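# Refit band over corner guard around carton

## Task

Loop the band back around the carton so it passes over the corner guard and goes squarely round the box; at the end the guard must sit in its proper place and the carton must rest flat.

## Robot and tools

Robot: two arms, left_arm and right_arm, facing each other across a table. Every pose, velocity and offset uses the scene frame: origin at the table's centre, table top at z = +0.020 m, +z up. left_arm's base is on the +y side at (-0.015, +0.451, +0.121) m and right_arm's at (+0.007, -0.463, +0.086) m. Arm names do not match left or right in the images. Cameras: cam_left_wrist and cam_right_wrist, both 672x504, one on each wrist.

Gripper: fingers point along the gripper's +x axis and close along its y axis. The reported end_effector_position lies between the fingers, roughly 3 to 4 cm short of the tips. Only the final 1.5 cm of each inner finger face is flat. Reported positions and orientations may be off by a few centimetres, more when the arm reaches far.

Row format (used by execute_actions and move): a single flat list of 14 numbers, each from -1 to 1, covering both arms even when only one moves. Order: left_arm dx, dy, dz, rx, ry, rz, opening, then right_arm in the same order. dx, dy, dz are an offset along scene axes measured from that arm's Hand target when the action or move begins, not a destination; 1.0 equals 0.6 m. rx, ry, rz form one rotation vector, also relative, turning about the Hand target position; 1.0 equals 180 degrees. Offsets longer than 1.0 in total are cut down along their direction. Because each call starts from the current Hand target, sending the same offset twice moves the hand twice. Six zeros for an arm re-requests its current Hand target. Opening is absolute, not an offset: +1 fully open (0.080 m), -1 fully closed; empty fingers meet near -0.78. A full close takes at least about 0.6 s. A 0 in the opening slot is a real command, so repeat the present opening to leave a gripper unchanged.

execute_actions: actions is a list of up to 15 actions; each action is a table of up to 15 rows (each row one 1/30 s step); a short table repeats its last row to fill 15 steps. Every row in an action counts from the same start pose. Each action lasts 0.5 s. cameras picks images by name, ["all"], or []; with an empty actions list you get all images plus status.

move: target is one 14-number row or a list of up to 15 rows, all offsets counted from the same starting Hand targets. Grippers travel in straight lines, not avoiding obstacles or each other, lasting 0.5 to 10 s. speed in m/s, 0.002 to 4.3, default 0.25 (turning up to twice that in rad/s); one value or one per target. blend (m) rounds corners of a list; 0 stops at each point. opening_speed (0.2 or more per second on the -1..1 scale) ramps the fingers. grip_force sets newtons per pad, 8 to 34, per arm or shared, persisting. blocking=false returns after about 0.5 s while the move continues. Opening changes in a later row apply only after all arms settle there.

wait: seconds 0 to 10, arms keep last command. stop: brakes a running move. zoom_image: camera (cam_left_wrist or cam_right_wrist) and region [x0, y0, x1, y1] in pixels, max 504 by 504, from the latest image. finished_scene: scene number; irreversible, use only when the band is fully seated and everything is still.

Results: end_effector_position (m), quat, velocities per arm; Hand target (last commanded pose after clipping; next offsets start here); grip_measured (measured opening on the command scale, up to about 2 mm off, and reads narrower than a squeezed part); Joint positions, Joint torques and External joint torques (push-back estimate, includes held weight and friction); Wrist depth as 7x7 grids of distances in mm per camera, '-' for none. "within noise" means an arm is still. The move: line reports the ending: done (within 8 mm and 2 degrees), off_target, moving, held (a check withheld a step or the clearance check halted), blocked (gripper stopped far from its goal, likely an obstacle; it then presses little), fault. limits=paced means the pose was clipped. Lines MOTOR HOT, OVER-TEMPERATURE FAULT, OVER-SPEED FAULT warn of heat or too-fast joints.

Control notes: orientation is clipped each step to within 32 degrees of the measured one, so large turns take several actions. Grippers sag or stop short under friction and weight; check position and tilt after each move and correct with a further offset. Small moves may go nowhere or sideways. Avoid paths near an arm's own base. To stop pressing into something, command the target back behind the gripper. To grip, command an opening about 0.08 below grip_measured at first contact; smaller drops grip more gently.

Avoid: dropping or knocking anything off the table, letting go of moving parts, fast impacts, hard pushes, any contact between the two arms or closing on the other's fingers, loading the camera cables, joint torques at limits (waist 18.2, shoulder 22.5, elbow 22.4, wrist pitch 5.92, wrist yaw 5.9, wrist roll 5.54 N m; a torque fault halts the arm for 10 s), long stretched holds that heat motors, and far one-step jumps. Occasional outside nudges can shift loose objects; recheck before finishing. Joint ranges (rad): waist -3.054 to 3.054, shoulder 0 to 3.142, elbow 0 to 2.356, wrist pitch and yaw -1.571 to 1.571, wrist roll -3.142 to 3.142.

Each tool is called after "Request:" by a JSON object that holds its "api" and its "payload", one argument or row to a line.

## Session

Request:
{"api": "execute_actions", "payload": {
  "actions": [],
  "cameras": ["all"]
}}

Scene clock: 0.00 s.
left_arm: end_effector_position=(-0.1564, +0.2458, +0.2585) grip_measured=+1.000 end_effector_quat_wxyz=(+0.734, +0.367, -0.201, -0.535) | right_arm: end_effector_position=(-0.2027, -0.2578, +0.3910) grip_measured=+1.000 end_effector_quat_wxyz=(+0.190, -0.313, -0.054, +0.929)
Joint positions: left_arm=[-1.266 1.581 0.698 -0.997 -1.468 -1.022 0.08] | right_arm=[0.591 1.061 1.215 -0.809 -0.4 -0.558 0.08]
Joint velocities: within noise
Joint torques (N m): no reading
External joint torques (N m): no reading
Heat: left arm: hottest wrist pitch 37 °C (+0.0 °C/min); right arm: hottest wrist roll 34 °C (+0.0 °C/min).
Wrist depth (mm): cam_left_wrist=[- - 736 - 1718 760 543 / - 2258 - 710 872 624 464 / 2522 2027 - 1897 730 511 396 / - - - - 306 274 349 / - - - 350 276 209 293 / - 85 366 287 250 97 - / - - 583 312 297 273 -] | cam_right_wrist=[1718 2136 2197 2332 2627 2821 2893 / 1785 1843 1904 2040 2136 2197 2484 / 1587 1632 1718 1828 1953 2004 2156 / 1428 1474 1576 1644 548 568 608 / 1352 - 455 475 492 97 82 / - 75 417 432 449 440 79 / - 366 387 397 410 420 74]
Hand target: left_arm -0.1570, +0.2456, +0.2599; +0.735, +0.364, -0.201, -0.536 | right_arm -0.2026, -0.2581, +0.3933; +0.190, -0.310, -0.056, +0.930
Tool commands: left_gripper/opening=+1.0 right_gripper/opening=+1.0

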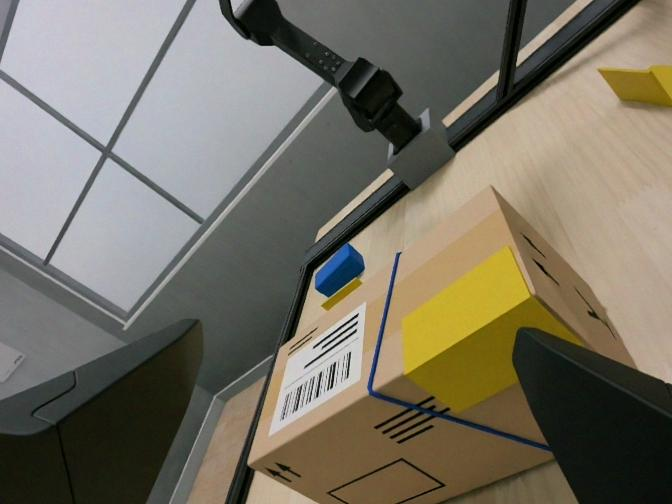

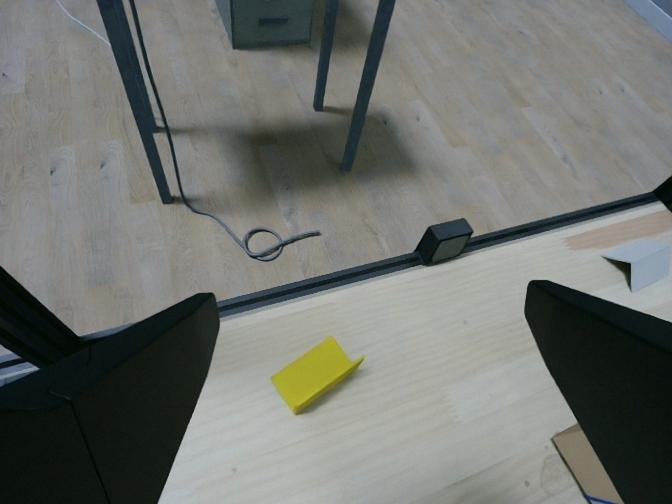

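Request:
{"api": "move", "payload": {
  "target": [0.212, 0.007, 0.283, 0.236, 0.281, 0.053, 1, 0.338, 0.063, 0.061, -0.166, -0.026, -0.401, 1],
  "speed": 0.4,
  "cameras": ["all"]
}}

Scene clock: 13.63 s.
left_arm: end_effector_position=(-0.0294, +0.2511, +0.4257) grip_measured=+1.000 end_effector_quat_wxyz=(+0.612, +0.356, +0.358, -0.608) | right_arm: end_effector_position=(-0.0009, -0.2210, +0.4275) grip_measured=+1.000 end_effector_quat_wxyz=(+0.609, -0.356, +0.353, +0.614)
Joint positions: left_arm=[-0.137 1.088 1.522 -1.497 -0.062 -0.109 0.08] | right_arm=[0.041 1.303 1.816 -1.564 0.019 0.032 0.08]
Joint torques (N m): left_arm=[0.28 -1.21 7.3 0.88 0.15 0.23] | right_arm=[-0.41 -2.33 6.36 0.81 0.13 0.15]
External joint torques (N m): left_arm=[0.27 0.49 2.32 -0.17 0.2 0.23] | right_arm=[-0.41 0.38 1.62 -0.29 0.12 0.15]
Heat: left arm: hottest wrist pitch 37 °C (+0.0 °C/min); right arm: hottest elbow 35 °C (+8.8 °C/min).
Wrist depth (mm): cam_left_wrist=[525 530 539 541 543 549 1501 / 507 518 371 373 378 530 535 / 501 506 363 364 369 514 517 / 484 480 486 488 495 494 504 / 470 479 476 474 479 489 491 / - 89 467 467 467 92 - / - 445 446 453 457 92 -] | cam_right_wrist=[534 523 372 370 393 508 499 / 522 517 484 499 503 498 494 / 512 504 499 499 494 488 485 / 506 500 491 489 484 476 477 / 488 - 480 486 477 97 82 / - 75 477 470 466 458 79 / - 466 467 462 464 457 74]
Hand target: left_arm -0.0298, +0.2497, +0.4296; +0.612, +0.354, +0.355, -0.612 | right_arm +0.0002, -0.2203, +0.4300; +0.612, -0.354, +0.354, +0.612
Off the commanded pose: left_arm 0.004 m, 1 deg | right_arm 0.003 m, 0 deg.
joint sent to its limit (right arm) — joint 4 (wrist pitch), lower limit. The joint targets still meet the commanded pose.
move: done

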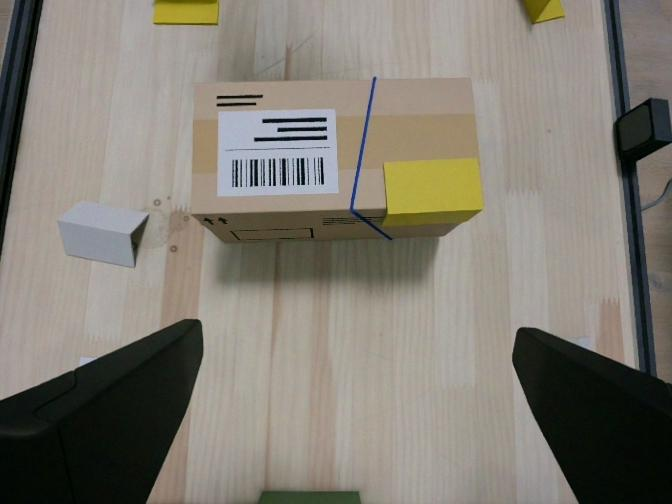

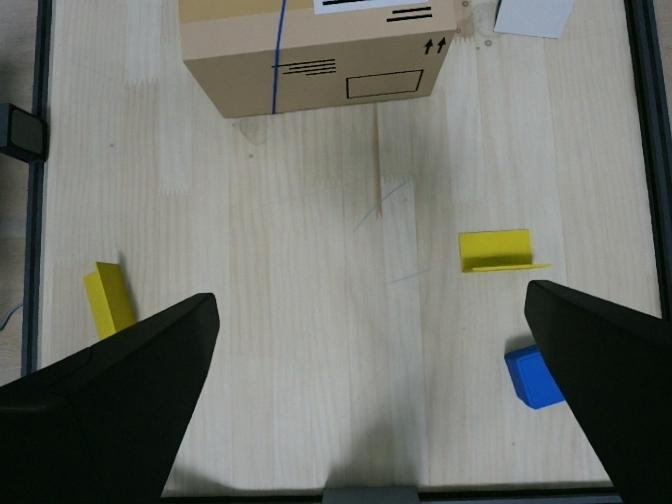

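Request:
{"api": "zoom_image", "payload": {
  "camera": "cam_left_wrist",
  "region": [180, 60, 500, 260]
}}

Request:
{"api": "zoom_image", "payload": {
  "camera": "cam_right_wrist",
  "region": [160, 0, 480, 130]
}}

Scaled by 1.575.

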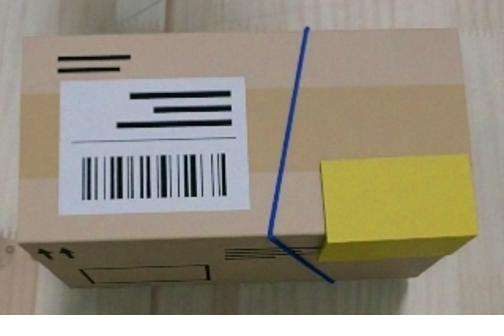

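Scaled by 1.575.

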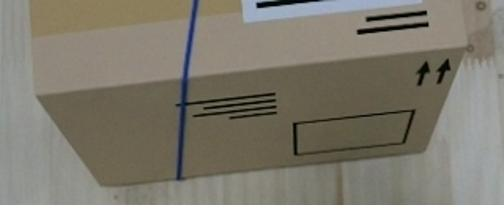

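Request:
{"api": "move", "payload": {
  "target": [-0.1, -0.042, -0.25, -0.167, 0, 0, 1, -0.15, 0.2, -0.25, 0.167, 0, 0, 1],
  "speed": 0.3,
  "cameras": ["all"]
}}

Scene clock: 33.67 s.
left_arm: end_effector_position=(-0.0906, +0.2240, +0.2806) grip_measured=+1.000 end_effector_quat_wxyz=(+0.681, +0.186, +0.184, -0.684) | right_arm: end_effector_position=(-0.0894, -0.1000, +0.2829) grip_measured=+1.000 end_effector_quat_wxyz=(+0.683, -0.180, +0.184, +0.683)
Joint positions: left_arm=[-0.675 0.688 0.465 -0.412 -0.55 -0.367 0.08] | right_arm=[0.388 1.291 0.852 -0.116 0.336 0.208 0.08]
Joint torques (N m): left_arm=[-0.26 -1.56 6.12 1.64 -0.41 -0.15] | right_arm=[0.34 -3.64 5.94 1.61 0.26 -0.08]
External joint torques (N m): left_arm=[-0.26 -0.67 -0.3 0.26 -0.21 -0.15] | right_arm=[0.34 0.89 -0.64 0.09 0.15 -0.08]
Heat: left arm: hottest wrist pitch 38 °C (+1.8 °C/min); right arm: hottest elbow 35 °C (+3.6 °C/min).
Wrist depth (mm): cam_left_wrist=[683 714 662 691 716 1897 - / 583 593 616 619 631 648 2117 / 501 504 512 532 517 519 1852 / 256 258 259 265 426 451 425 / 230 229 232 233 251 403 395 / - 89 292 316 331 92 - / - 299 308 309 312 299 -] | cam_right_wrist=[2787 2484 583 714 - 651 640 / 2308 584 559 564 539 305 524 / 1920 483 461 269 266 262 259 / 435 422 410 247 245 251 260 / 383 383 353 310 325 97 82 / - 75 329 327 321 308 79 / - 84 299 296 293 291 74]
Hand target: left_arm -0.0898, +0.2246, +0.2796; +0.683, +0.183, +0.184, -0.683 | right_arm -0.0899, -0.1004, +0.2799; +0.683, -0.184, +0.183, +0.683
Off the commanded pose: left_arm 0.001 m, 0 deg | right_arm 0.003 m, 0 deg.
move: done

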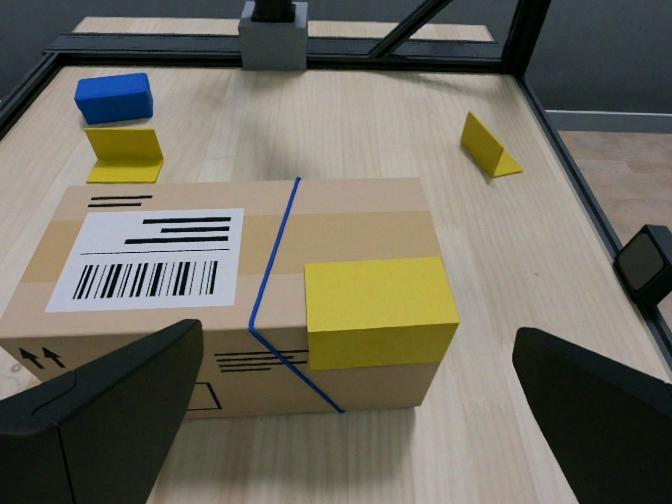

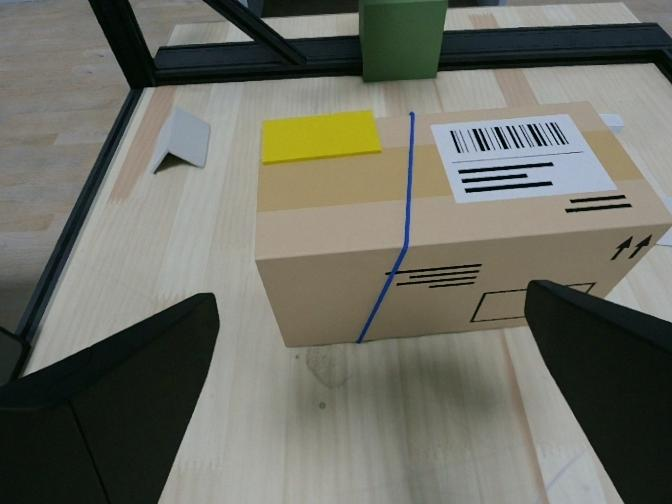

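Request:
{"api": "zoom_image", "payload": {
  "camera": "cam_left_wrist",
  "region": [220, 170, 480, 420]
}}

Request:
{"api": "zoom_image", "payload": {
  "camera": "cam_right_wrist",
  "region": [240, 90, 500, 350]
}}

Scaled by 1.938.

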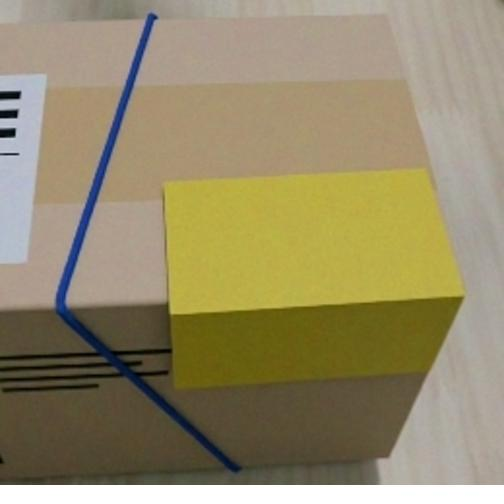

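Scaled by 1.938.

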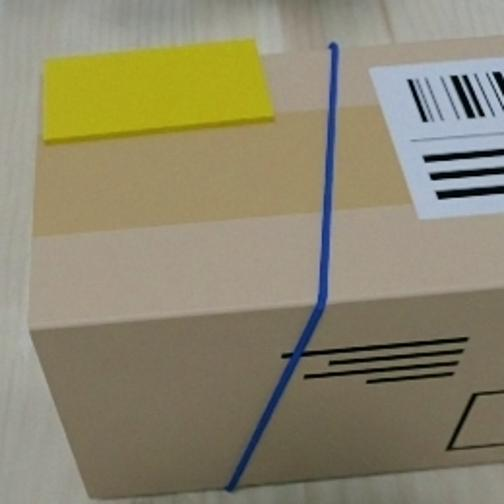

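Request:
{"api": "move", "payload": {
  "target": [0.083, -0.0627, -0.101, 0.083, 0, 0, -0.3, 0.0515, 0.109, -0.068, -0.083, 0, 0, -0.3],
  "speed": 0.2,
  "cameras": ["all"]
}}

Scene clock: 62.90 s.
left_arm: end_effector_position=(-0.0396, +0.1894, +0.2165) grip_measured=-0.297 end_effector_quat_wxyz=(+0.654, +0.271, +0.274, -0.650) | right_arm: end_effector_position=(-0.0583, -0.0381, +0.2363) grip_measured=-0.296 end_effector_quat_wxyz=(+0.654, -0.273, +0.272, +0.651)
Joint positions: left_arm=[-0.178 0.958 0.442 -0.284 -0.114 -0.12 0.022] | right_arm=[0.2 1.626 1.141 -0.318 0.146 0.146 0.022]
Joint torques (N m): left_arm=[0.16 -1.46 7.72 1.6 0.09 0.21] | right_arm=[-0.14 -5.23 8.07 1.13 -0.04 -0.08]
External joint torques (N m): left_arm=[0.16 0.64 1.51 0.27 0.14 0.21] | right_arm=[-0.15 1.52 1.74 -0.22 -0.11 -0.08]
Heat: left arm: hottest wrist pitch 40 °C (+3.0 °C/min); right arm: hottest elbow 36 °C (+3.0 °C/min).
Wrist depth (mm): cam_left_wrist=[396 193 194 196 199 201 401 / 177 174 177 179 180 181 363 / 160 161 162 164 164 160 174 / 150 151 152 153 153 153 153 / 267 206 191 198 202 236 286 / 259 264 72 260 - 270 267 / - - - 246 - - -] | cam_right_wrist=[377 363 189 190 189 187 185 / 358 182 179 177 175 174 172 / 333 168 167 165 164 162 160 / 313 162 161 170 179 192 207 / 292 290 - 237 86 280 276 / 278 - 60 266 74 - - / - - - 253 - - -]
Hand target: left_arm -0.0400, +0.1869, +0.2191; +0.653, +0.270, +0.271, -0.653 | right_arm -0.0589, -0.0349, +0.2390; +0.653, -0.271, +0.271, +0.653
Off the commanded pose: left_arm 0.003 m, 1 deg | right_arm 0.004 m, 0 deg.
move: done

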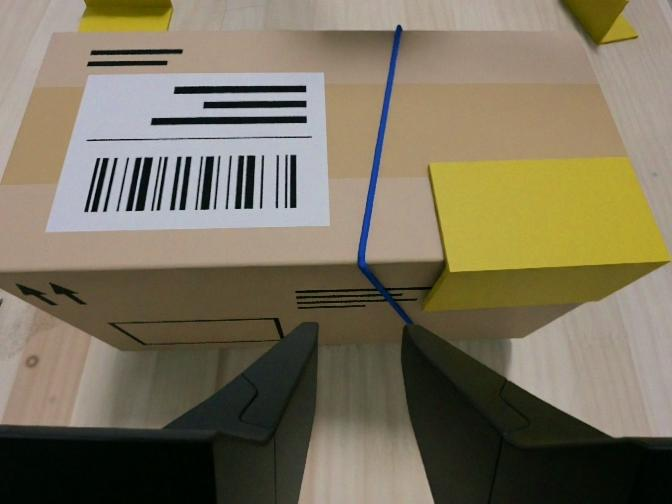

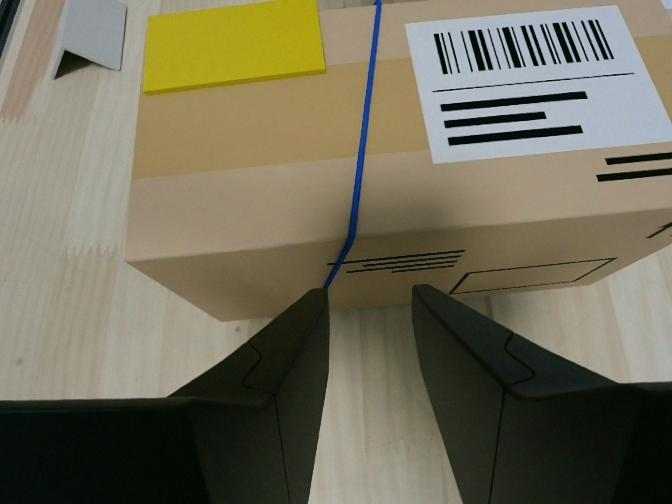

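Request:
{"api": "move", "payload": {
  "target": [-0.0042, -0.0483, -0.0413, 0, 0, 0, -0.3, -0.0047, 0.0495, -0.0542, 0, 0, 0, -0.3],
  "speed": 0.1,
  "cameras": ["all"]
}}

Scene clock: 73.80 s.
left_arm: end_effector_position=(-0.0424, +0.1588, +0.1947) grip_measured=-0.297 end_effector_quat_wxyz=(+0.655, +0.269, +0.272, -0.652) | right_arm: end_effector_position=(-0.0617, -0.0092, +0.2037) grip_measured=-0.296 end_effector_quat_wxyz=(+0.653, -0.275, +0.273, +0.651)
Joint positions: left_arm=[-0.167 1.174 0.442 -0.06 -0.107 -0.112 0.022] | right_arm=[0.192 1.771 1.173 -0.208 0.14 0.14 0.022]
Joint torques (N m): left_arm=[0.25 -2.22 6.39 1.63 0.13 0.24] | right_arm=[-0.29 -5.95 7.79 1.44 -0.05 -0.06]
External joint torques (N m): left_arm=[0.25 0.84 0.54 0.29 0.18 0.24] | right_arm=[-0.19 1.73 1.57 0.07 -0.13 -0.06]
Heat: left arm: hottest wrist pitch 42 °C (+5.0 °C/min); right arm: hottest elbow 38 °C (+3.0 °C/min).
Wrist depth (mm): cam_left_wrist=[161 161 164 165 167 170 375 / 146 147 149 150 152 154 157 / 134 135 137 137 141 140 140 / - 124 125 128 127 128 127 / - 117 118 120 120 118 119 / 229 169 73 193 - 185 247 / - - - 225 - - -] | cam_right_wrist=[- 144 140 143 143 141 140 / 310 137 135 134 134 132 132 / 284 127 127 125 125 123 122 / - 120 117 116 116 117 118 / 249 138 126 115 86 177 239 / 244 - 60 232 74 - - / - - - 222 - - -]
Hand target: left_arm -0.0424, +0.1580, +0.1942; +0.653, +0.270, +0.271, -0.653 | right_arm -0.0617, -0.0052, +0.2067; +0.653, -0.271, +0.271, +0.653
Off the commanded pose: left_arm 0.001 m, 0 deg | right_arm 0.005 m, 1 deg.
move: done

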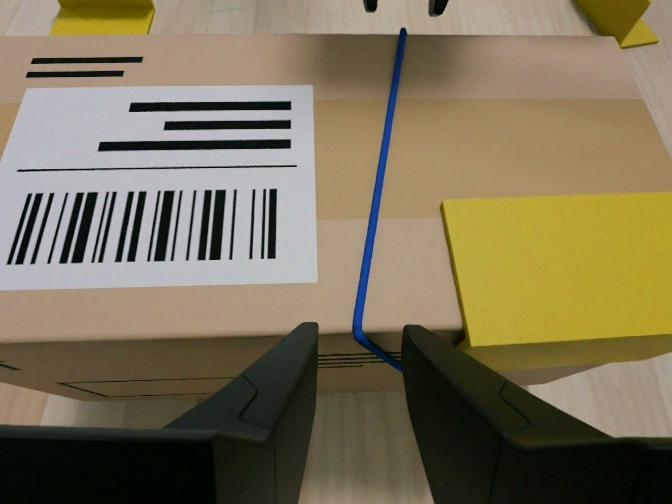

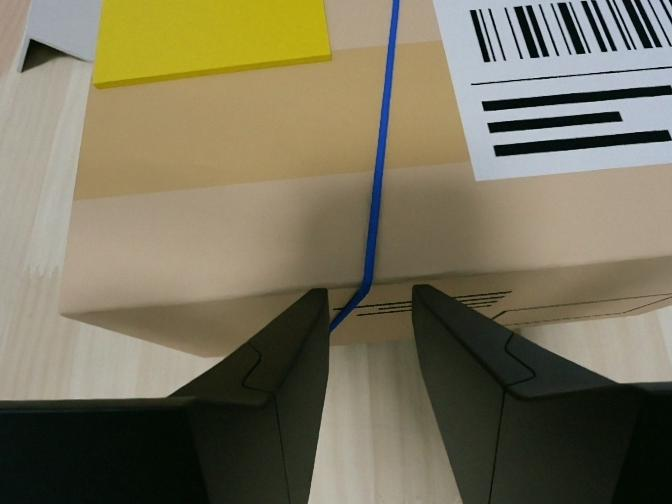

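Request:
{"api": "move", "payload": {
  "target": [0, -0.0095, -0.0095, 0, 0, 0, -0.3, -0.0005, 0.0123, -0.003, 0, 0, 0, -0.3],
  "speed": 0.05,
  "cameras": ["all"]
}}

Scene clock: 80.70 s.
left_arm: end_effector_position=(-0.0424, +0.1539, +0.1899) grip_measured=-0.297 end_effector_quat_wxyz=(+0.655, +0.269, +0.272, -0.652) | right_arm: end_effector_position=(-0.0619, -0.0020, +0.2020) grip_measured=-0.296 end_effector_quat_wxyz=(+0.653, -0.275, +0.273, +0.651)
Joint positions: left_arm=[-0.164 1.214 0.442 -0.02 -0.104 -0.109 0.022] | right_arm=[0.189 1.798 1.2 -0.207 0.138 0.138 0.022]
Joint torques (N m): left_arm=[0.33 -1.82 6.28 2.03 0.17 0.23] | right_arm=[-0.31 -5.94 7.92 1.43 -0.05 -0.08]
External joint torques (N m): left_arm=[0.33 1.41 0.51 0.68 0.22 0.23] | right_arm=[-0.3 1.92 1.73 0.07 -0.12 -0.08]
Heat: left arm: hottest wrist pitch 42 °C (+5.0 °C/min); right arm: hottest elbow 39 °C (+4.0 °C/min).
Wrist depth (mm): cam_left_wrist=[- 156 158 158 161 163 364 / 141 141 142 144 146 147 151 / - 130 128 132 135 134 136 / - 120 120 123 123 120 - / - 110 - 111 114 111 110 / 216 142 73 163 - 127 239 / - - - 221 - - -] | cam_right_wrist=[- 141 138 140 141 139 138 / 305 134 132 130 132 129 129 / 129 125 124 123 122 122 120 / 118 118 115 115 114 113 112 / 114 113 112 111 87 138 212 / 242 - 60 233 75 - - / - - - 221 - - -]
Hand target: left_arm -0.0425, +0.1523, +0.1885; +0.653, +0.270, +0.271, -0.653 | right_arm -0.0620, +0.0021, +0.2048; +0.653, -0.271, +0.271, +0.653
Off the commanded pose: left_arm 0.002 m, 0 deg | right_arm 0.005 m, 1 deg.
move: done

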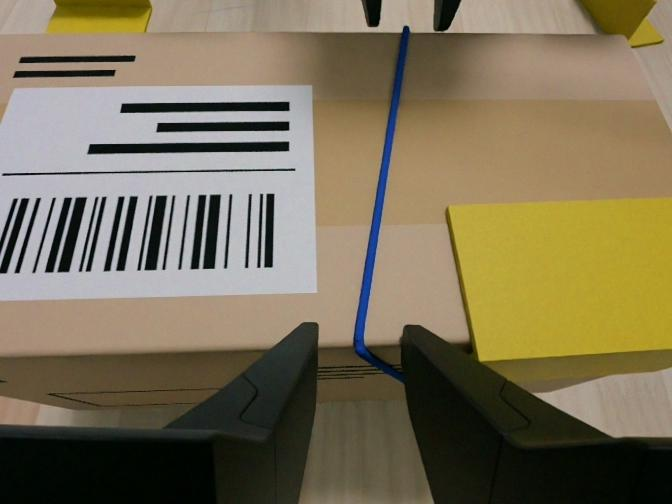

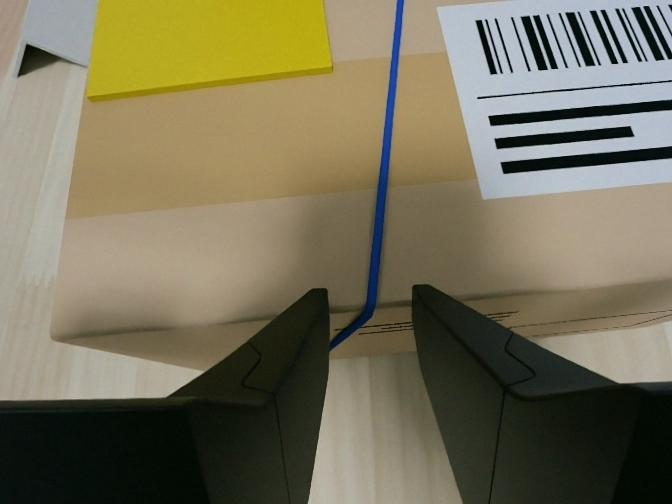

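Request:
{"api": "zoom_image", "payload": {
  "camera": "cam_left_wrist",
  "region": [260, 270, 460, 420]
}}

Request:
{"api": "zoom_image", "payload": {
  "camera": "cam_right_wrist",
  "region": [270, 240, 470, 390]
}}

Scaled by 2.520.

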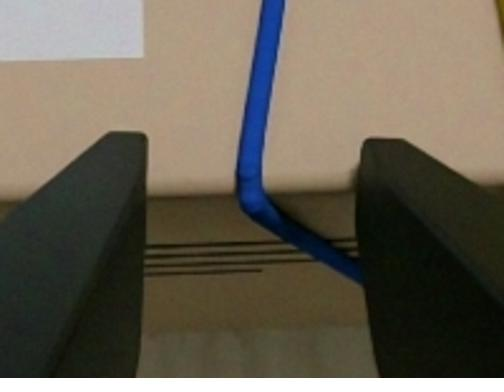

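Scaled by 2.520.

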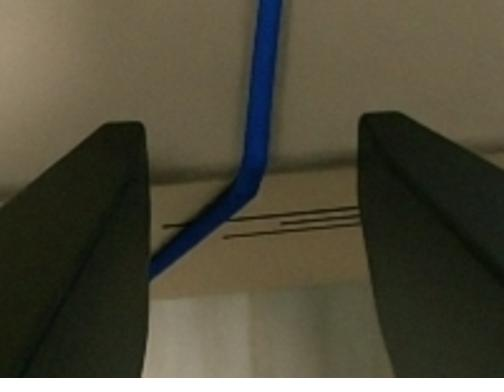

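Request:
{"api": "move", "payload": {
  "target": [0, -0.0035, -0.0035, 0, 0, 0, -0.3, 0, 0.0047, -0.0047, 0, 0, 0, -0.3],
  "speed": 0.03,
  "cameras": ["all"]
}}

Request:
{"api": "zoom_image", "payload": {
  "camera": "cam_left_wrist",
  "region": [260, 270, 460, 420]
}}

Request:
{"api": "zoom_image", "payload": {
  "camera": "cam_right_wrist",
  "region": [270, 240, 470, 390]
}}

Scene clock: 86.30 s.
left_arm: end_effector_position=(-0.0425, +0.1532, +0.1892) grip_measured=-0.297 end_effector_quat_wxyz=(+0.655, +0.269, +0.272, -0.652) | right_arm: end_effector_position=(-0.0621, -0.0008, +0.2008) grip_measured=-0.297 end_effector_quat_wxyz=(+0.652, -0.276, +0.273, +0.651)
Joint positions: left_arm=[-0.164 1.219 0.442 -0.014 -0.104 -0.109 0.022] | right_arm=[0.189 1.805 1.203 -0.205 0.138 0.136 0.022]
Joint torques (N m): left_arm=[0.46 -0.79 6.34 2.87 0.18 0.26] | right_arm=[-0.36 -5.35 8.17 1.8 -0.06 -0.06]
External joint torques (N m): left_arm=[0.46 2.46 0.64 1.54 0.23 0.26] | right_arm=[-0.37 2.48 2.05 0.46 -0.12 -0.06]
Heat: left arm: hottest wrist pitch 43 °C (+5.1 °C/min); right arm: hottest elbow 39 °C (+4.0 °C/min).
Wrist depth (mm): cam_left_wrist=[357 156 158 158 160 163 352 / 140 142 142 143 145 147 151 / - 130 128 131 134 134 136 / - 120 120 122 123 118 119 / - 109 - 111 114 111 111 / 208 139 73 158 - 143 239 / - - - 221 - - -] | cam_right_wrist=[- 140 137 140 140 138 138 / 306 133 132 130 131 129 129 / 129 125 124 122 122 121 119 / 117 118 114 115 114 113 112 / 112 111 111 109 86 131 194 / 242 - 60 231 74 - - / - - - 220 - - -]
Hand target: left_arm -0.0425, +0.1502, +0.1865; +0.653, +0.270, +0.271, -0.653 | right_arm -0.0620, +0.0050, +0.2020; +0.653, -0.271, +0.271, +0.653
Off the commanded pose: left_arm 0.004 m, 0 deg | right_arm 0.006 m, 1 deg.
move: done

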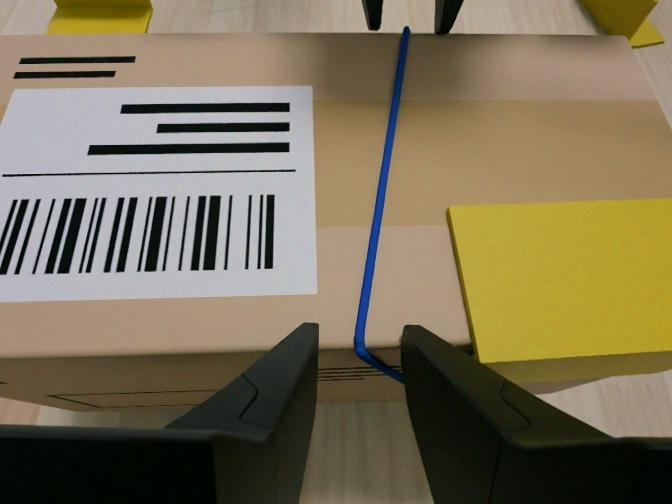

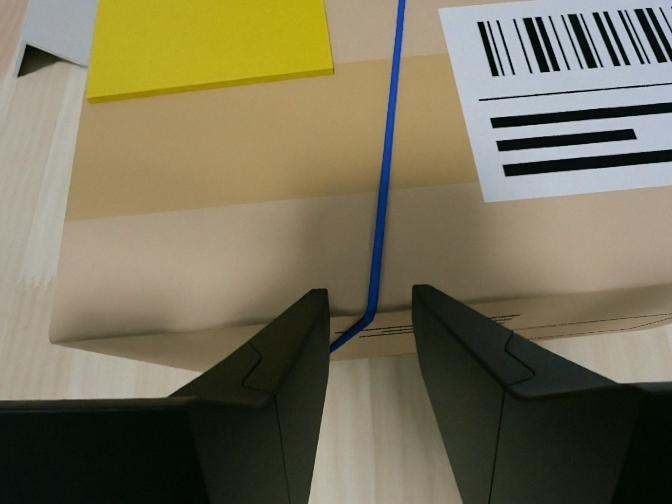

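Scaled by 2.520.

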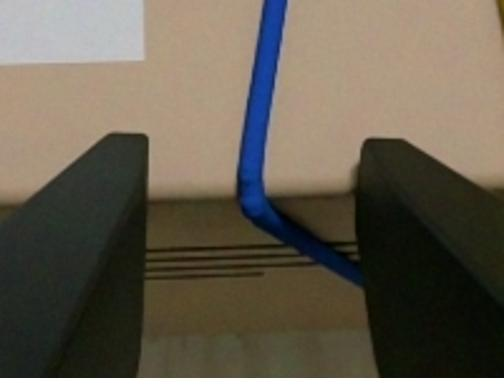

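Scaled by 2.520.

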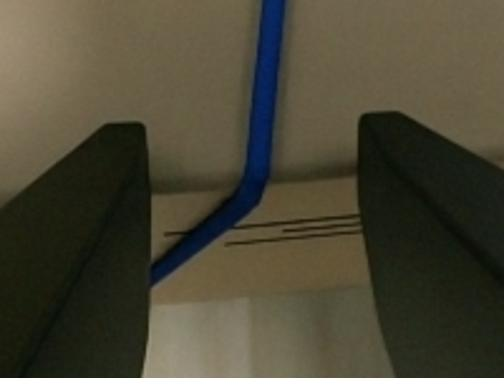

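Request:
{"api": "move", "payload": {
  "target": [0, 0, 0, 0, 0, 0, -1, 0, 0, 0, 0, 0, 0, -1],
  "opening_speed": 1.0,
  "cameras": ["all"]
}}

Request:
{"api": "zoom_image", "payload": {
  "camera": "cam_left_wrist",
  "region": [260, 270, 460, 420]
}}

Request:
{"api": "zoom_image", "payload": {
  "camera": "cam_right_wrist",
  "region": [270, 240, 470, 390]
}}

Scene clock: 89.00 s.
left_arm: end_effector_position=(-0.0417, +0.1527, +0.1895) grip_measured=-0.767 end_effector_quat_wxyz=(+0.656, +0.268, +0.272, -0.652) | right_arm: end_effector_position=(-0.0637, +0.0017, +0.2025) grip_measured=-0.769 end_effector_quat_wxyz=(+0.651, -0.271, +0.272, +0.655)
Joint positions: left_arm=[-0.159 1.219 0.442 -0.01 -0.102 -0.107 0] | right_arm=[0.189 1.808 1.209 -0.197 0.13 0.136 0]
Joint torques (N m): left_arm=[-0.01 -0.78 6.37 2.62 0.11 0.2] | right_arm=[-0.4 -5.68 7.54 1.33 0.17 -0.05]
External joint torques (N m): left_arm=[-0.01 2.52 0.58 1.25 0.16 0.2] | right_arm=[-0.43 2.27 1.31 -0.05 0.11 -0.05]
Heat: left arm: hottest wrist pitch 44 °C (+6.0 °C/min); right arm: hottest elbow 39 °C (+4.0 °C/min).
Wrist depth (mm): cam_left_wrist=[358 357 360 361 160 373 356 / 141 142 144 145 146 149 153 / - 130 130 134 135 135 136 / - 120 121 124 124 126 123 / - 110 111 111 114 111 111 / 197 162 122 73 - 219 239 / - - - - - - -] | cam_right_wrist=[331 144 143 143 143 141 140 / 317 135 135 133 134 131 130 / 290 127 126 125 123 123 121 / - 120 117 116 115 115 114 / 113 113 113 89 111 135 164 / - 242 - - - - 232 / - - - - - - -]
Hand target: left_arm -0.0425, +0.1502, +0.1865; +0.653, +0.270, +0.271, -0.653 | right_arm -0.0622, +0.0050, +0.2021; +0.653, -0.271, +0.271, +0.653
Off the commanded pose: left_arm 0.004 m, 0 deg | right_arm 0.004 m, 0 deg.
move: done

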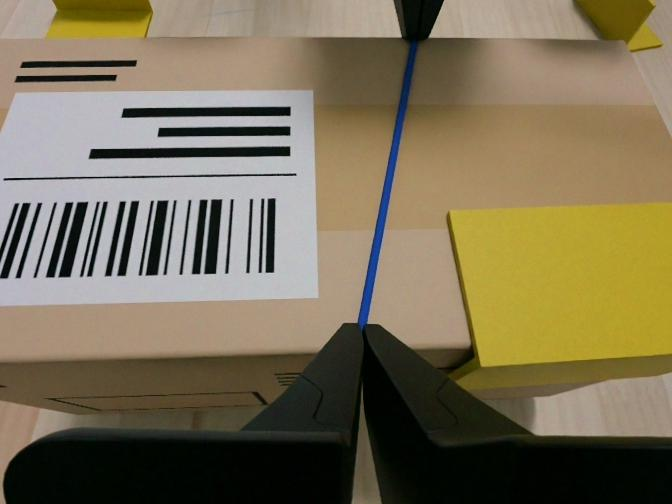

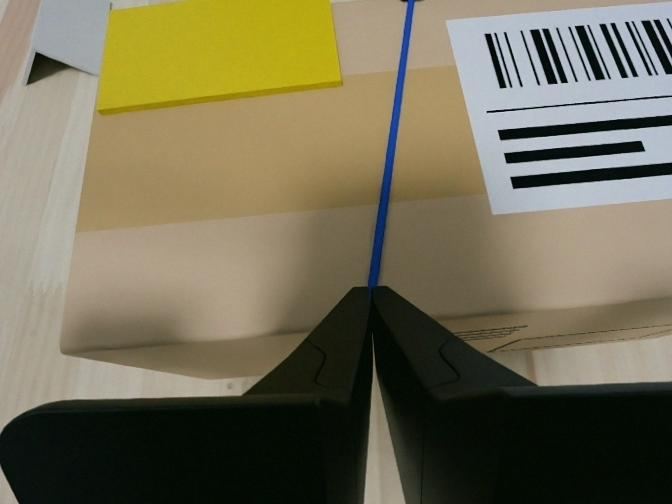

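Scaled by 2.520.

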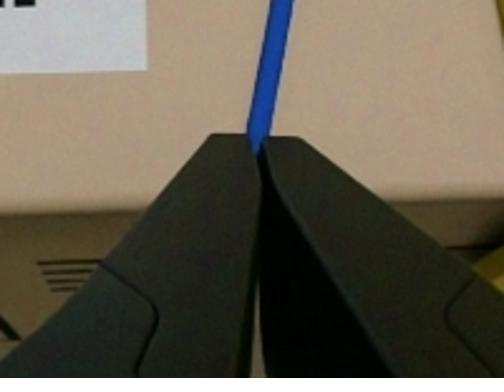

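Scaled by 2.520.

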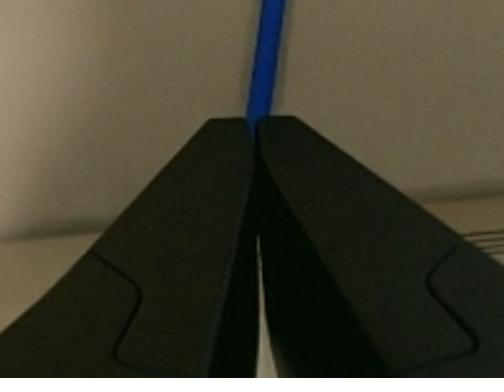

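Request:
{"api": "move", "payload": {
  "target": [0, 0.0165, 0.0165, 0, 0, 0, -1, 0, -0.0165, 0.0165, 0, 0, 0, -1],
  "speed": 0.05,
  "cameras": ["all"]
}}

Request:
{"api": "zoom_image", "payload": {
  "camera": "cam_left_wrist",
  "region": [260, 270, 460, 420]
}}

Request:
{"api": "zoom_image", "payload": {
  "camera": "cam_right_wrist",
  "region": [270, 240, 470, 390]
}}

Scene clock: 91.73 s.
left_arm: end_effector_position=(-0.0424, +0.1608, +0.1918) grip_measured=-0.770 end_effector_quat_wxyz=(+0.651, +0.275, +0.276, -0.651) | right_arm: end_effector_position=(-0.0624, -0.0032, +0.2040) grip_measured=-0.770 end_effector_quat_wxyz=(+0.650, -0.277, +0.275, +0.652)
Joint positions: left_arm=[-0.165 1.178 0.442 -0.071 -0.101 -0.107 0] | right_arm=[0.189 1.793 1.206 -0.224 0.133 0.136 0]
Joint torques (N m): left_arm=[-0.05 -4.53 6.45 1.19 -0.09 0.04] | right_arm=[0.12 -8.77 5.74 1.1 0.24 0.1]
External joint torques (N m): left_arm=[-0.05 -1.48 0.59 -0.16 -0.04 0.04] | right_arm=[0.07 -0.94 -0.46 -0.25 0.18 0.1]
Heat: left arm: hottest wrist pitch 45 °C (+7.0 °C/min); right arm: hottest elbow 39 °C (+4.0 °C/min).
Wrist depth (mm): cam_left_wrist=[- 155 156 157 159 161 354 / 140 141 142 143 145 147 150 / - 130 128 134 135 134 131 / - 120 121 124 123 121 123 / - 115 129 115 117 121 120 / 227 228 - 73 196 239 242 / - - - - - - -] | cam_right_wrist=[317 140 138 140 141 139 138 / 305 134 133 131 132 129 129 / 130 126 125 123 123 122 120 / 119 118 116 115 115 114 113 / 115 124 116 89 111 188 236 / - 243 - - - - 233 / - - - - - - -]
Hand target: left_arm -0.0424, +0.1600, +0.1964; +0.653, +0.270, +0.271, -0.653 | right_arm -0.0621, -0.0049, +0.2120; +0.653, -0.271, +0.271, +0.653
Off the commanded pose: left_arm 0.005 m, 1 deg | right_arm 0.008 m, 1 deg.
move: done

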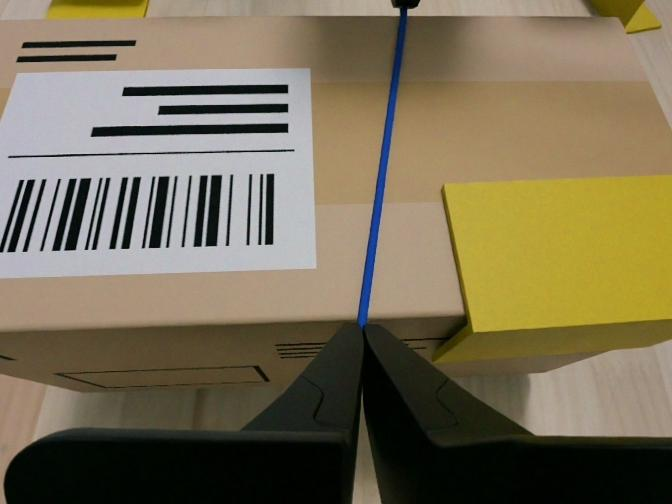

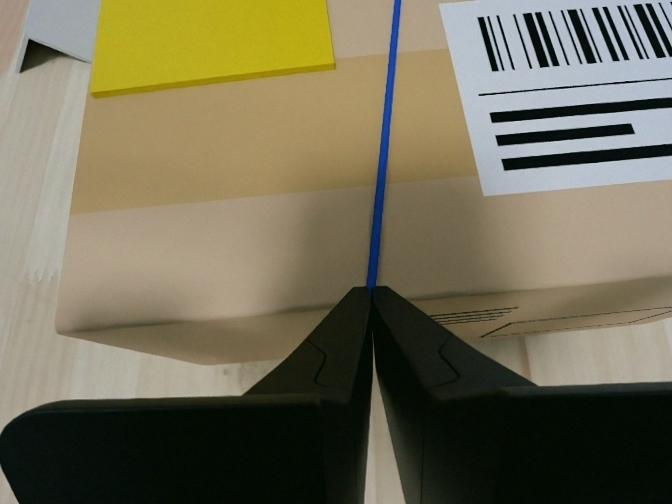

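Scaled by 2.520.

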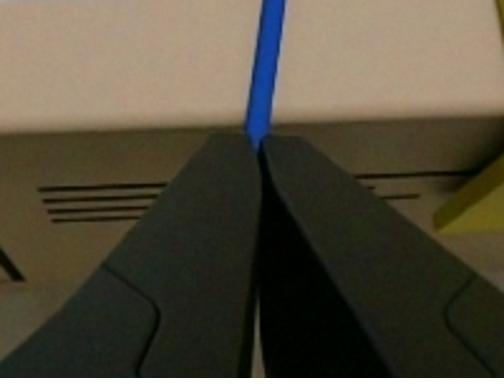

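Scaled by 2.520.

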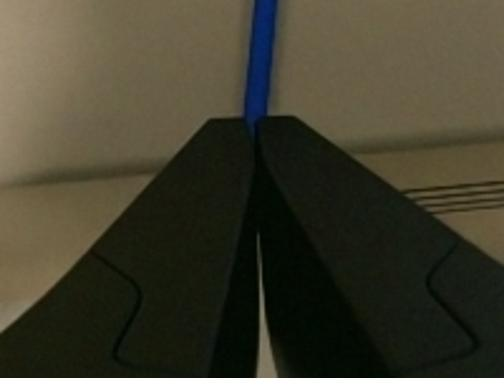

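Request:
{"api": "move", "payload": {
  "target": [
    [0, 0.012, 0.026, 0, 0, 0, -1, 0, -0.005, 0.013, 0, 0, 0, -1],
    [-0.08, 0.008, 0.026, 0, 0, 0, -1, -0.035, -0.006, 0.013, 0, 0, 0, -1]
  ],
  "speed": 0.06,
  "blend": 0.005,
  "cameras": ["all"]
}}

Scene clock: 96.37 s.
left_arm: end_effector_position=(-0.0882, +0.1693, +0.2052) grip_measured=-0.770 end_effector_quat_wxyz=(+0.650, +0.278, +0.274, -0.651) | right_arm: end_effector_position=(-0.0817, -0.0114, +0.2104) grip_measured=-0.770 end_effector_quat_wxyz=(+0.650, -0.280, +0.276, +0.651)
Joint positions: left_arm=[-0.411 1.169 0.505 -0.177 -0.269 -0.284 0] | right_arm=[0.247 1.775 1.215 -0.263 0.174 0.177 0]
Joint torques (N m): left_arm=[-0.39 -2.78 8.75 1.08 -0.32 -0.15] | right_arm=[0.3 -7.41 8.07 1 0.25 0.14]
External joint torques (N m): left_arm=[-0.36 0.34 2.82 -0.2 -0.19 -0.15] | right_arm=[0.34 0.33 1.83 -0.33 0.16 0.14]
Heat: left arm: hottest wrist pitch 44 °C (+5.1 °C/min); right arm: hottest elbow 39 °C (+4.0 °C/min).
Wrist depth (mm): cam_left_wrist=[170 175 176 177 179 379 378 / 156 159 161 161 162 338 347 / 145 148 147 150 150 316 315 / 135 136 136 - 135 282 292 / 161 150 154 126 189 263 272 / 244 245 - 73 255 254 253 / - - - - - - -] | cam_right_wrist=[329 - 146 146 149 147 146 / 313 144 140 139 139 137 137 / 294 136 132 131 130 129 128 / 276 126 124 126 122 122 123 / 260 253 139 88 143 246 244 / - 249 - - - - 240 / - - - - - - -]
Hand target: left_arm -0.0904, +0.1649, +0.2119; +0.653, +0.270, +0.271, -0.653 | right_arm -0.0831, -0.0086, +0.2197; +0.653, -0.271, +0.271, +0.653
Off the commanded pose: left_arm 0.008 m, 1 deg | right_arm 0.010 m, 1 deg.
move: off_target (right_arm)

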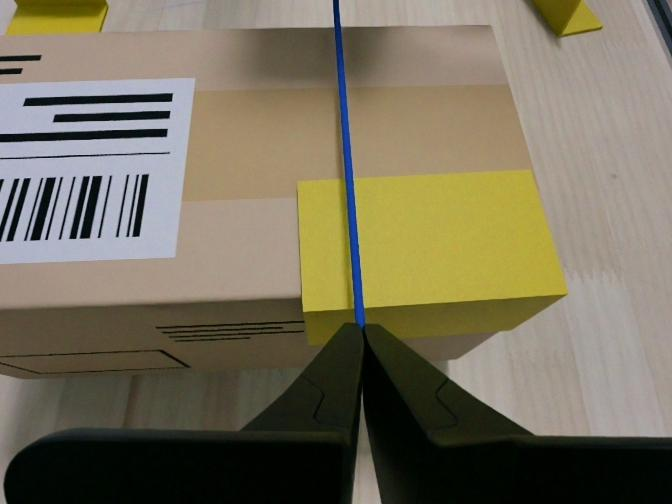

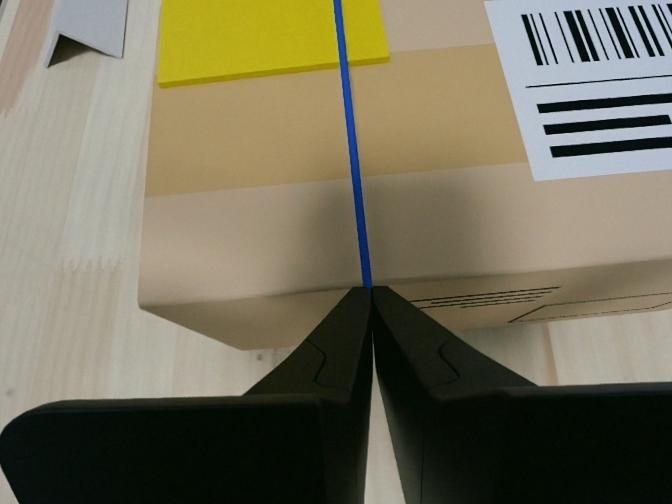

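Request:
{"api": "move", "payload": {
  "target": [0, -0.0182, -0.0332, 0, 0, 0, -1, -0.0067, 0.0177, -0.0253, 0, 0, 0, -1],
  "speed": 0.05,
  "cameras": ["all"]
}}

Request:
{"api": "zoom_image", "payload": {
  "camera": "cam_left_wrist",
  "region": [260, 230, 500, 410]
}}

Request:
{"api": "zoom_image", "payload": {
  "camera": "cam_right_wrist",
  "region": [270, 240, 470, 390]
}}

Scene clock: 102.77 s.
left_arm: end_effector_position=(-0.0906, +0.1533, +0.1952) grip_measured=-0.770 end_effector_quat_wxyz=(+0.656, +0.266, +0.271, -0.652) | right_arm: end_effector_position=(-0.0845, -0.0043, +0.2004) grip_measured=-0.770 end_effector_quat_wxyz=(+0.651, -0.280, +0.275, +0.650)
Joint positions: left_arm=[-0.397 1.265 0.5 -0.052 -0.267 -0.281 0] | right_arm=[0.25 1.815 1.222 -0.23 0.18 0.18 0]
Joint torques (N m): left_arm=[0.22 -2.64 5.54 1.75 0.06 0.23] | right_arm=[0.2 -5.68 8.52 1.96 0.14 0.14]
External joint torques (N m): left_arm=[0.25 0.95 -0.21 0.44 0.19 0.23] | right_arm=[0.25 2.2 2.4 0.64 0.05 0.14]
Heat: left arm: hottest wrist pitch 43 °C (+4.0 °C/min); right arm: hottest elbow 39 °C (+4.0 °C/min).
Wrist depth (mm): cam_left_wrist=[158 364 365 163 372 370 377 / 145 148 149 151 152 336 343 / 135 135 137 138 141 145 312 / - 125 126 123 125 281 285 / 115 117 118 114 - 120 265 / 230 190 141 73 - 245 246 / - - - - - - -] | cam_right_wrist=[322 139 - 134 137 136 136 / 304 131 130 127 129 127 128 / 284 124 122 120 120 119 118 / 266 115 113 113 112 112 112 / 251 136 110 89 110 190 235 / - 240 - - - - 232 / - - - - - - -]
Hand target: left_arm -0.0904, +0.1539, +0.1921; +0.653, +0.270, +0.271, -0.653 | right_arm -0.0871, +0.0021, +0.2046; +0.653, -0.271, +0.271, +0.653
Off the commanded pose: left_arm 0.003 m, 1 deg | right_arm 0.008 m, 1 deg.
move: done

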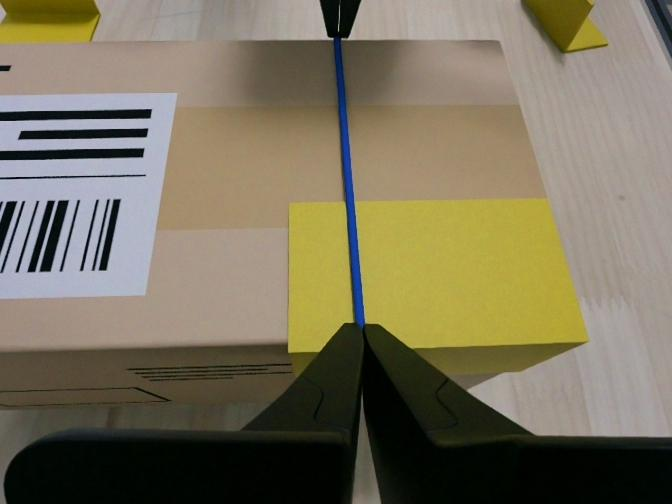

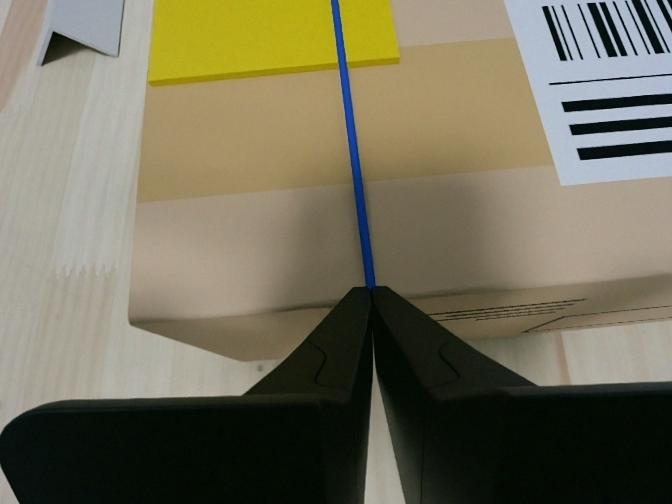

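Scaled by 2.100.

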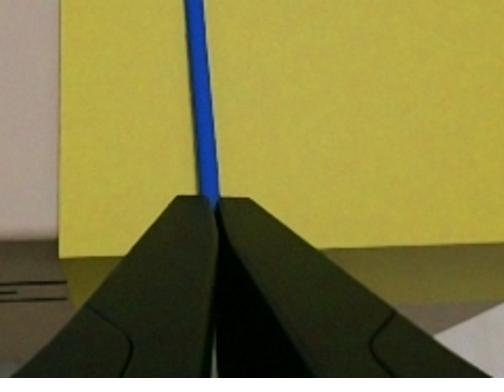

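Scaled by 2.520.

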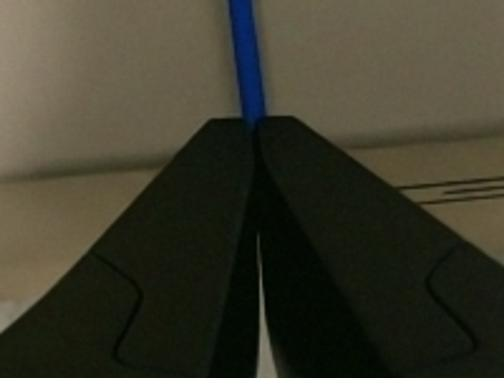

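Request:
{"api": "move", "payload": {
  "target": [
    [0, 0, 0, 0, 0, 0, -0.4, 0, -0.005, -0.0033, 0, 0, 0, -0.4],
    [0, 0.06, 0.06, 0, 0, 0, -0.4, 0, -0.065, 0.055, 0, 0, 0, -0.4]
  ],
  "speed": 0.1,
  "opening_speed": 0.6,
  "cameras": ["all"]
}}

Request:
{"api": "zoom_image", "payload": {
  "camera": "cam_left_wrist",
  "region": [180, 0, 640, 330]
}}

Request:
{"api": "zoom_image", "payload": {
  "camera": "cam_right_wrist",
  "region": [120, 0, 580, 330]
}}

Scene clock: 108.63 s.
left_arm: end_effector_position=(-0.0889, +0.1938, +0.2184) grip_measured=-0.403 end_effector_quat_wxyz=(+0.649, +0.283, +0.276, -0.650) | right_arm: end_effector_position=(-0.0870, -0.0349, +0.2345) grip_measured=-0.404 end_effector_quat_wxyz=(+0.652, -0.274, +0.272, +0.653)
Joint positions: left_arm=[-0.469 1.036 0.504 -0.334 -0.306 -0.327 0.017] | right_arm=[0.28 1.666 1.179 -0.326 0.198 0.202 0.017]
Joint torques (N m): left_arm=[-0.26 -3.42 8.87 1.16 -0.36 -0.17] | right_arm=[0.21 -7.26 5.74 1.13 0.22 0.13]
External joint torques (N m): left_arm=[-0.27 -0.98 2.74 -0.1 -0.21 -0.17] | right_arm=[0.22 -0.29 -0.55 -0.2 0.12 0.13]
Heat: left arm: hottest wrist pitch 43 °C (+4.0 °C/min); right arm: hottest elbow 39 °C (+4.0 °C/min).
Wrist depth (mm): cam_left_wrist=[- 194 194 195 196 391 396 / 179 176 177 178 179 360 360 / 162 163 163 - 166 331 330 / 155 155 157 165 172 297 306 / 261 238 226 229 277 284 286 / 261 266 72 91 - 269 266 / - - - 245 - - -] | cam_right_wrist=[383 371 186 184 188 184 182 / 354 350 174 172 172 171 170 / 328 326 164 161 160 159 158 / 308 305 155 156 164 174 189 / 289 287 289 99 87 275 275 / 276 - - 262 80 - - / - - - 249 - - -]
Hand target: left_arm -0.0904, +0.1900, +0.2280; +0.653, +0.270, +0.271, -0.653 | right_arm -0.0871, -0.0369, +0.2375; +0.653, -0.271, +0.271, +0.653
Off the commanded pose: left_arm 0.011 m, 2 deg | right_arm 0.004 m, 0 deg.
move: off_target (left_arm)

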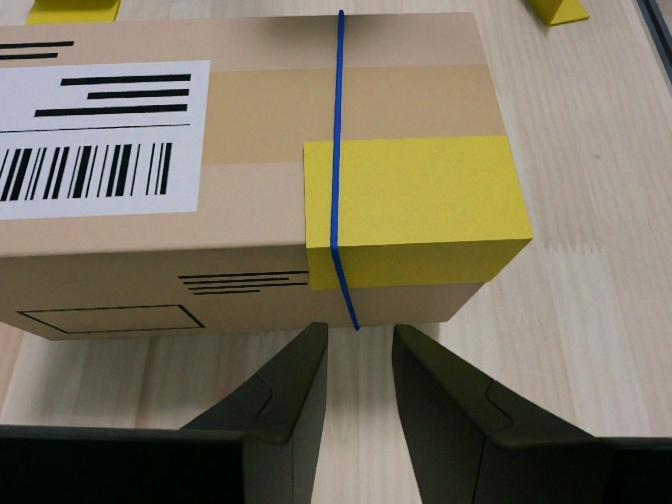

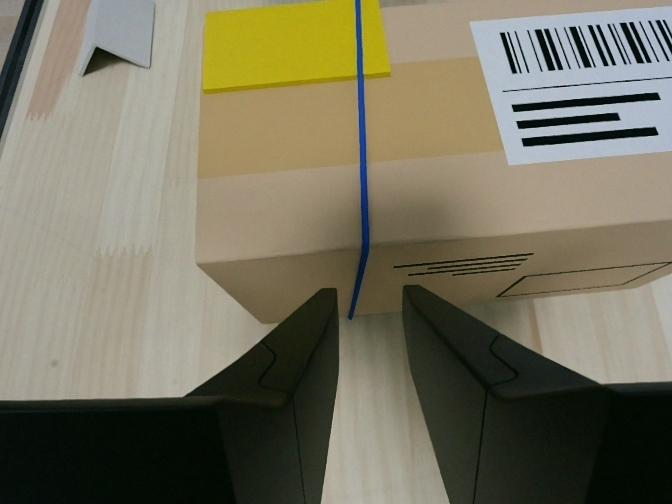

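Scaled by 1.096.

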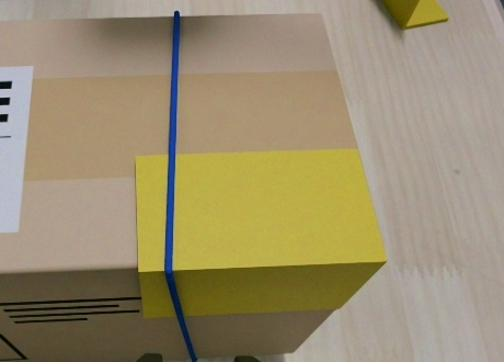

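Scaled by 1.096.

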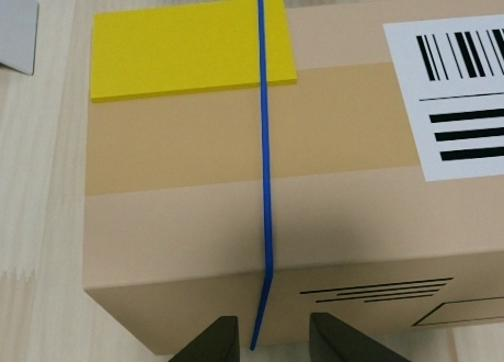

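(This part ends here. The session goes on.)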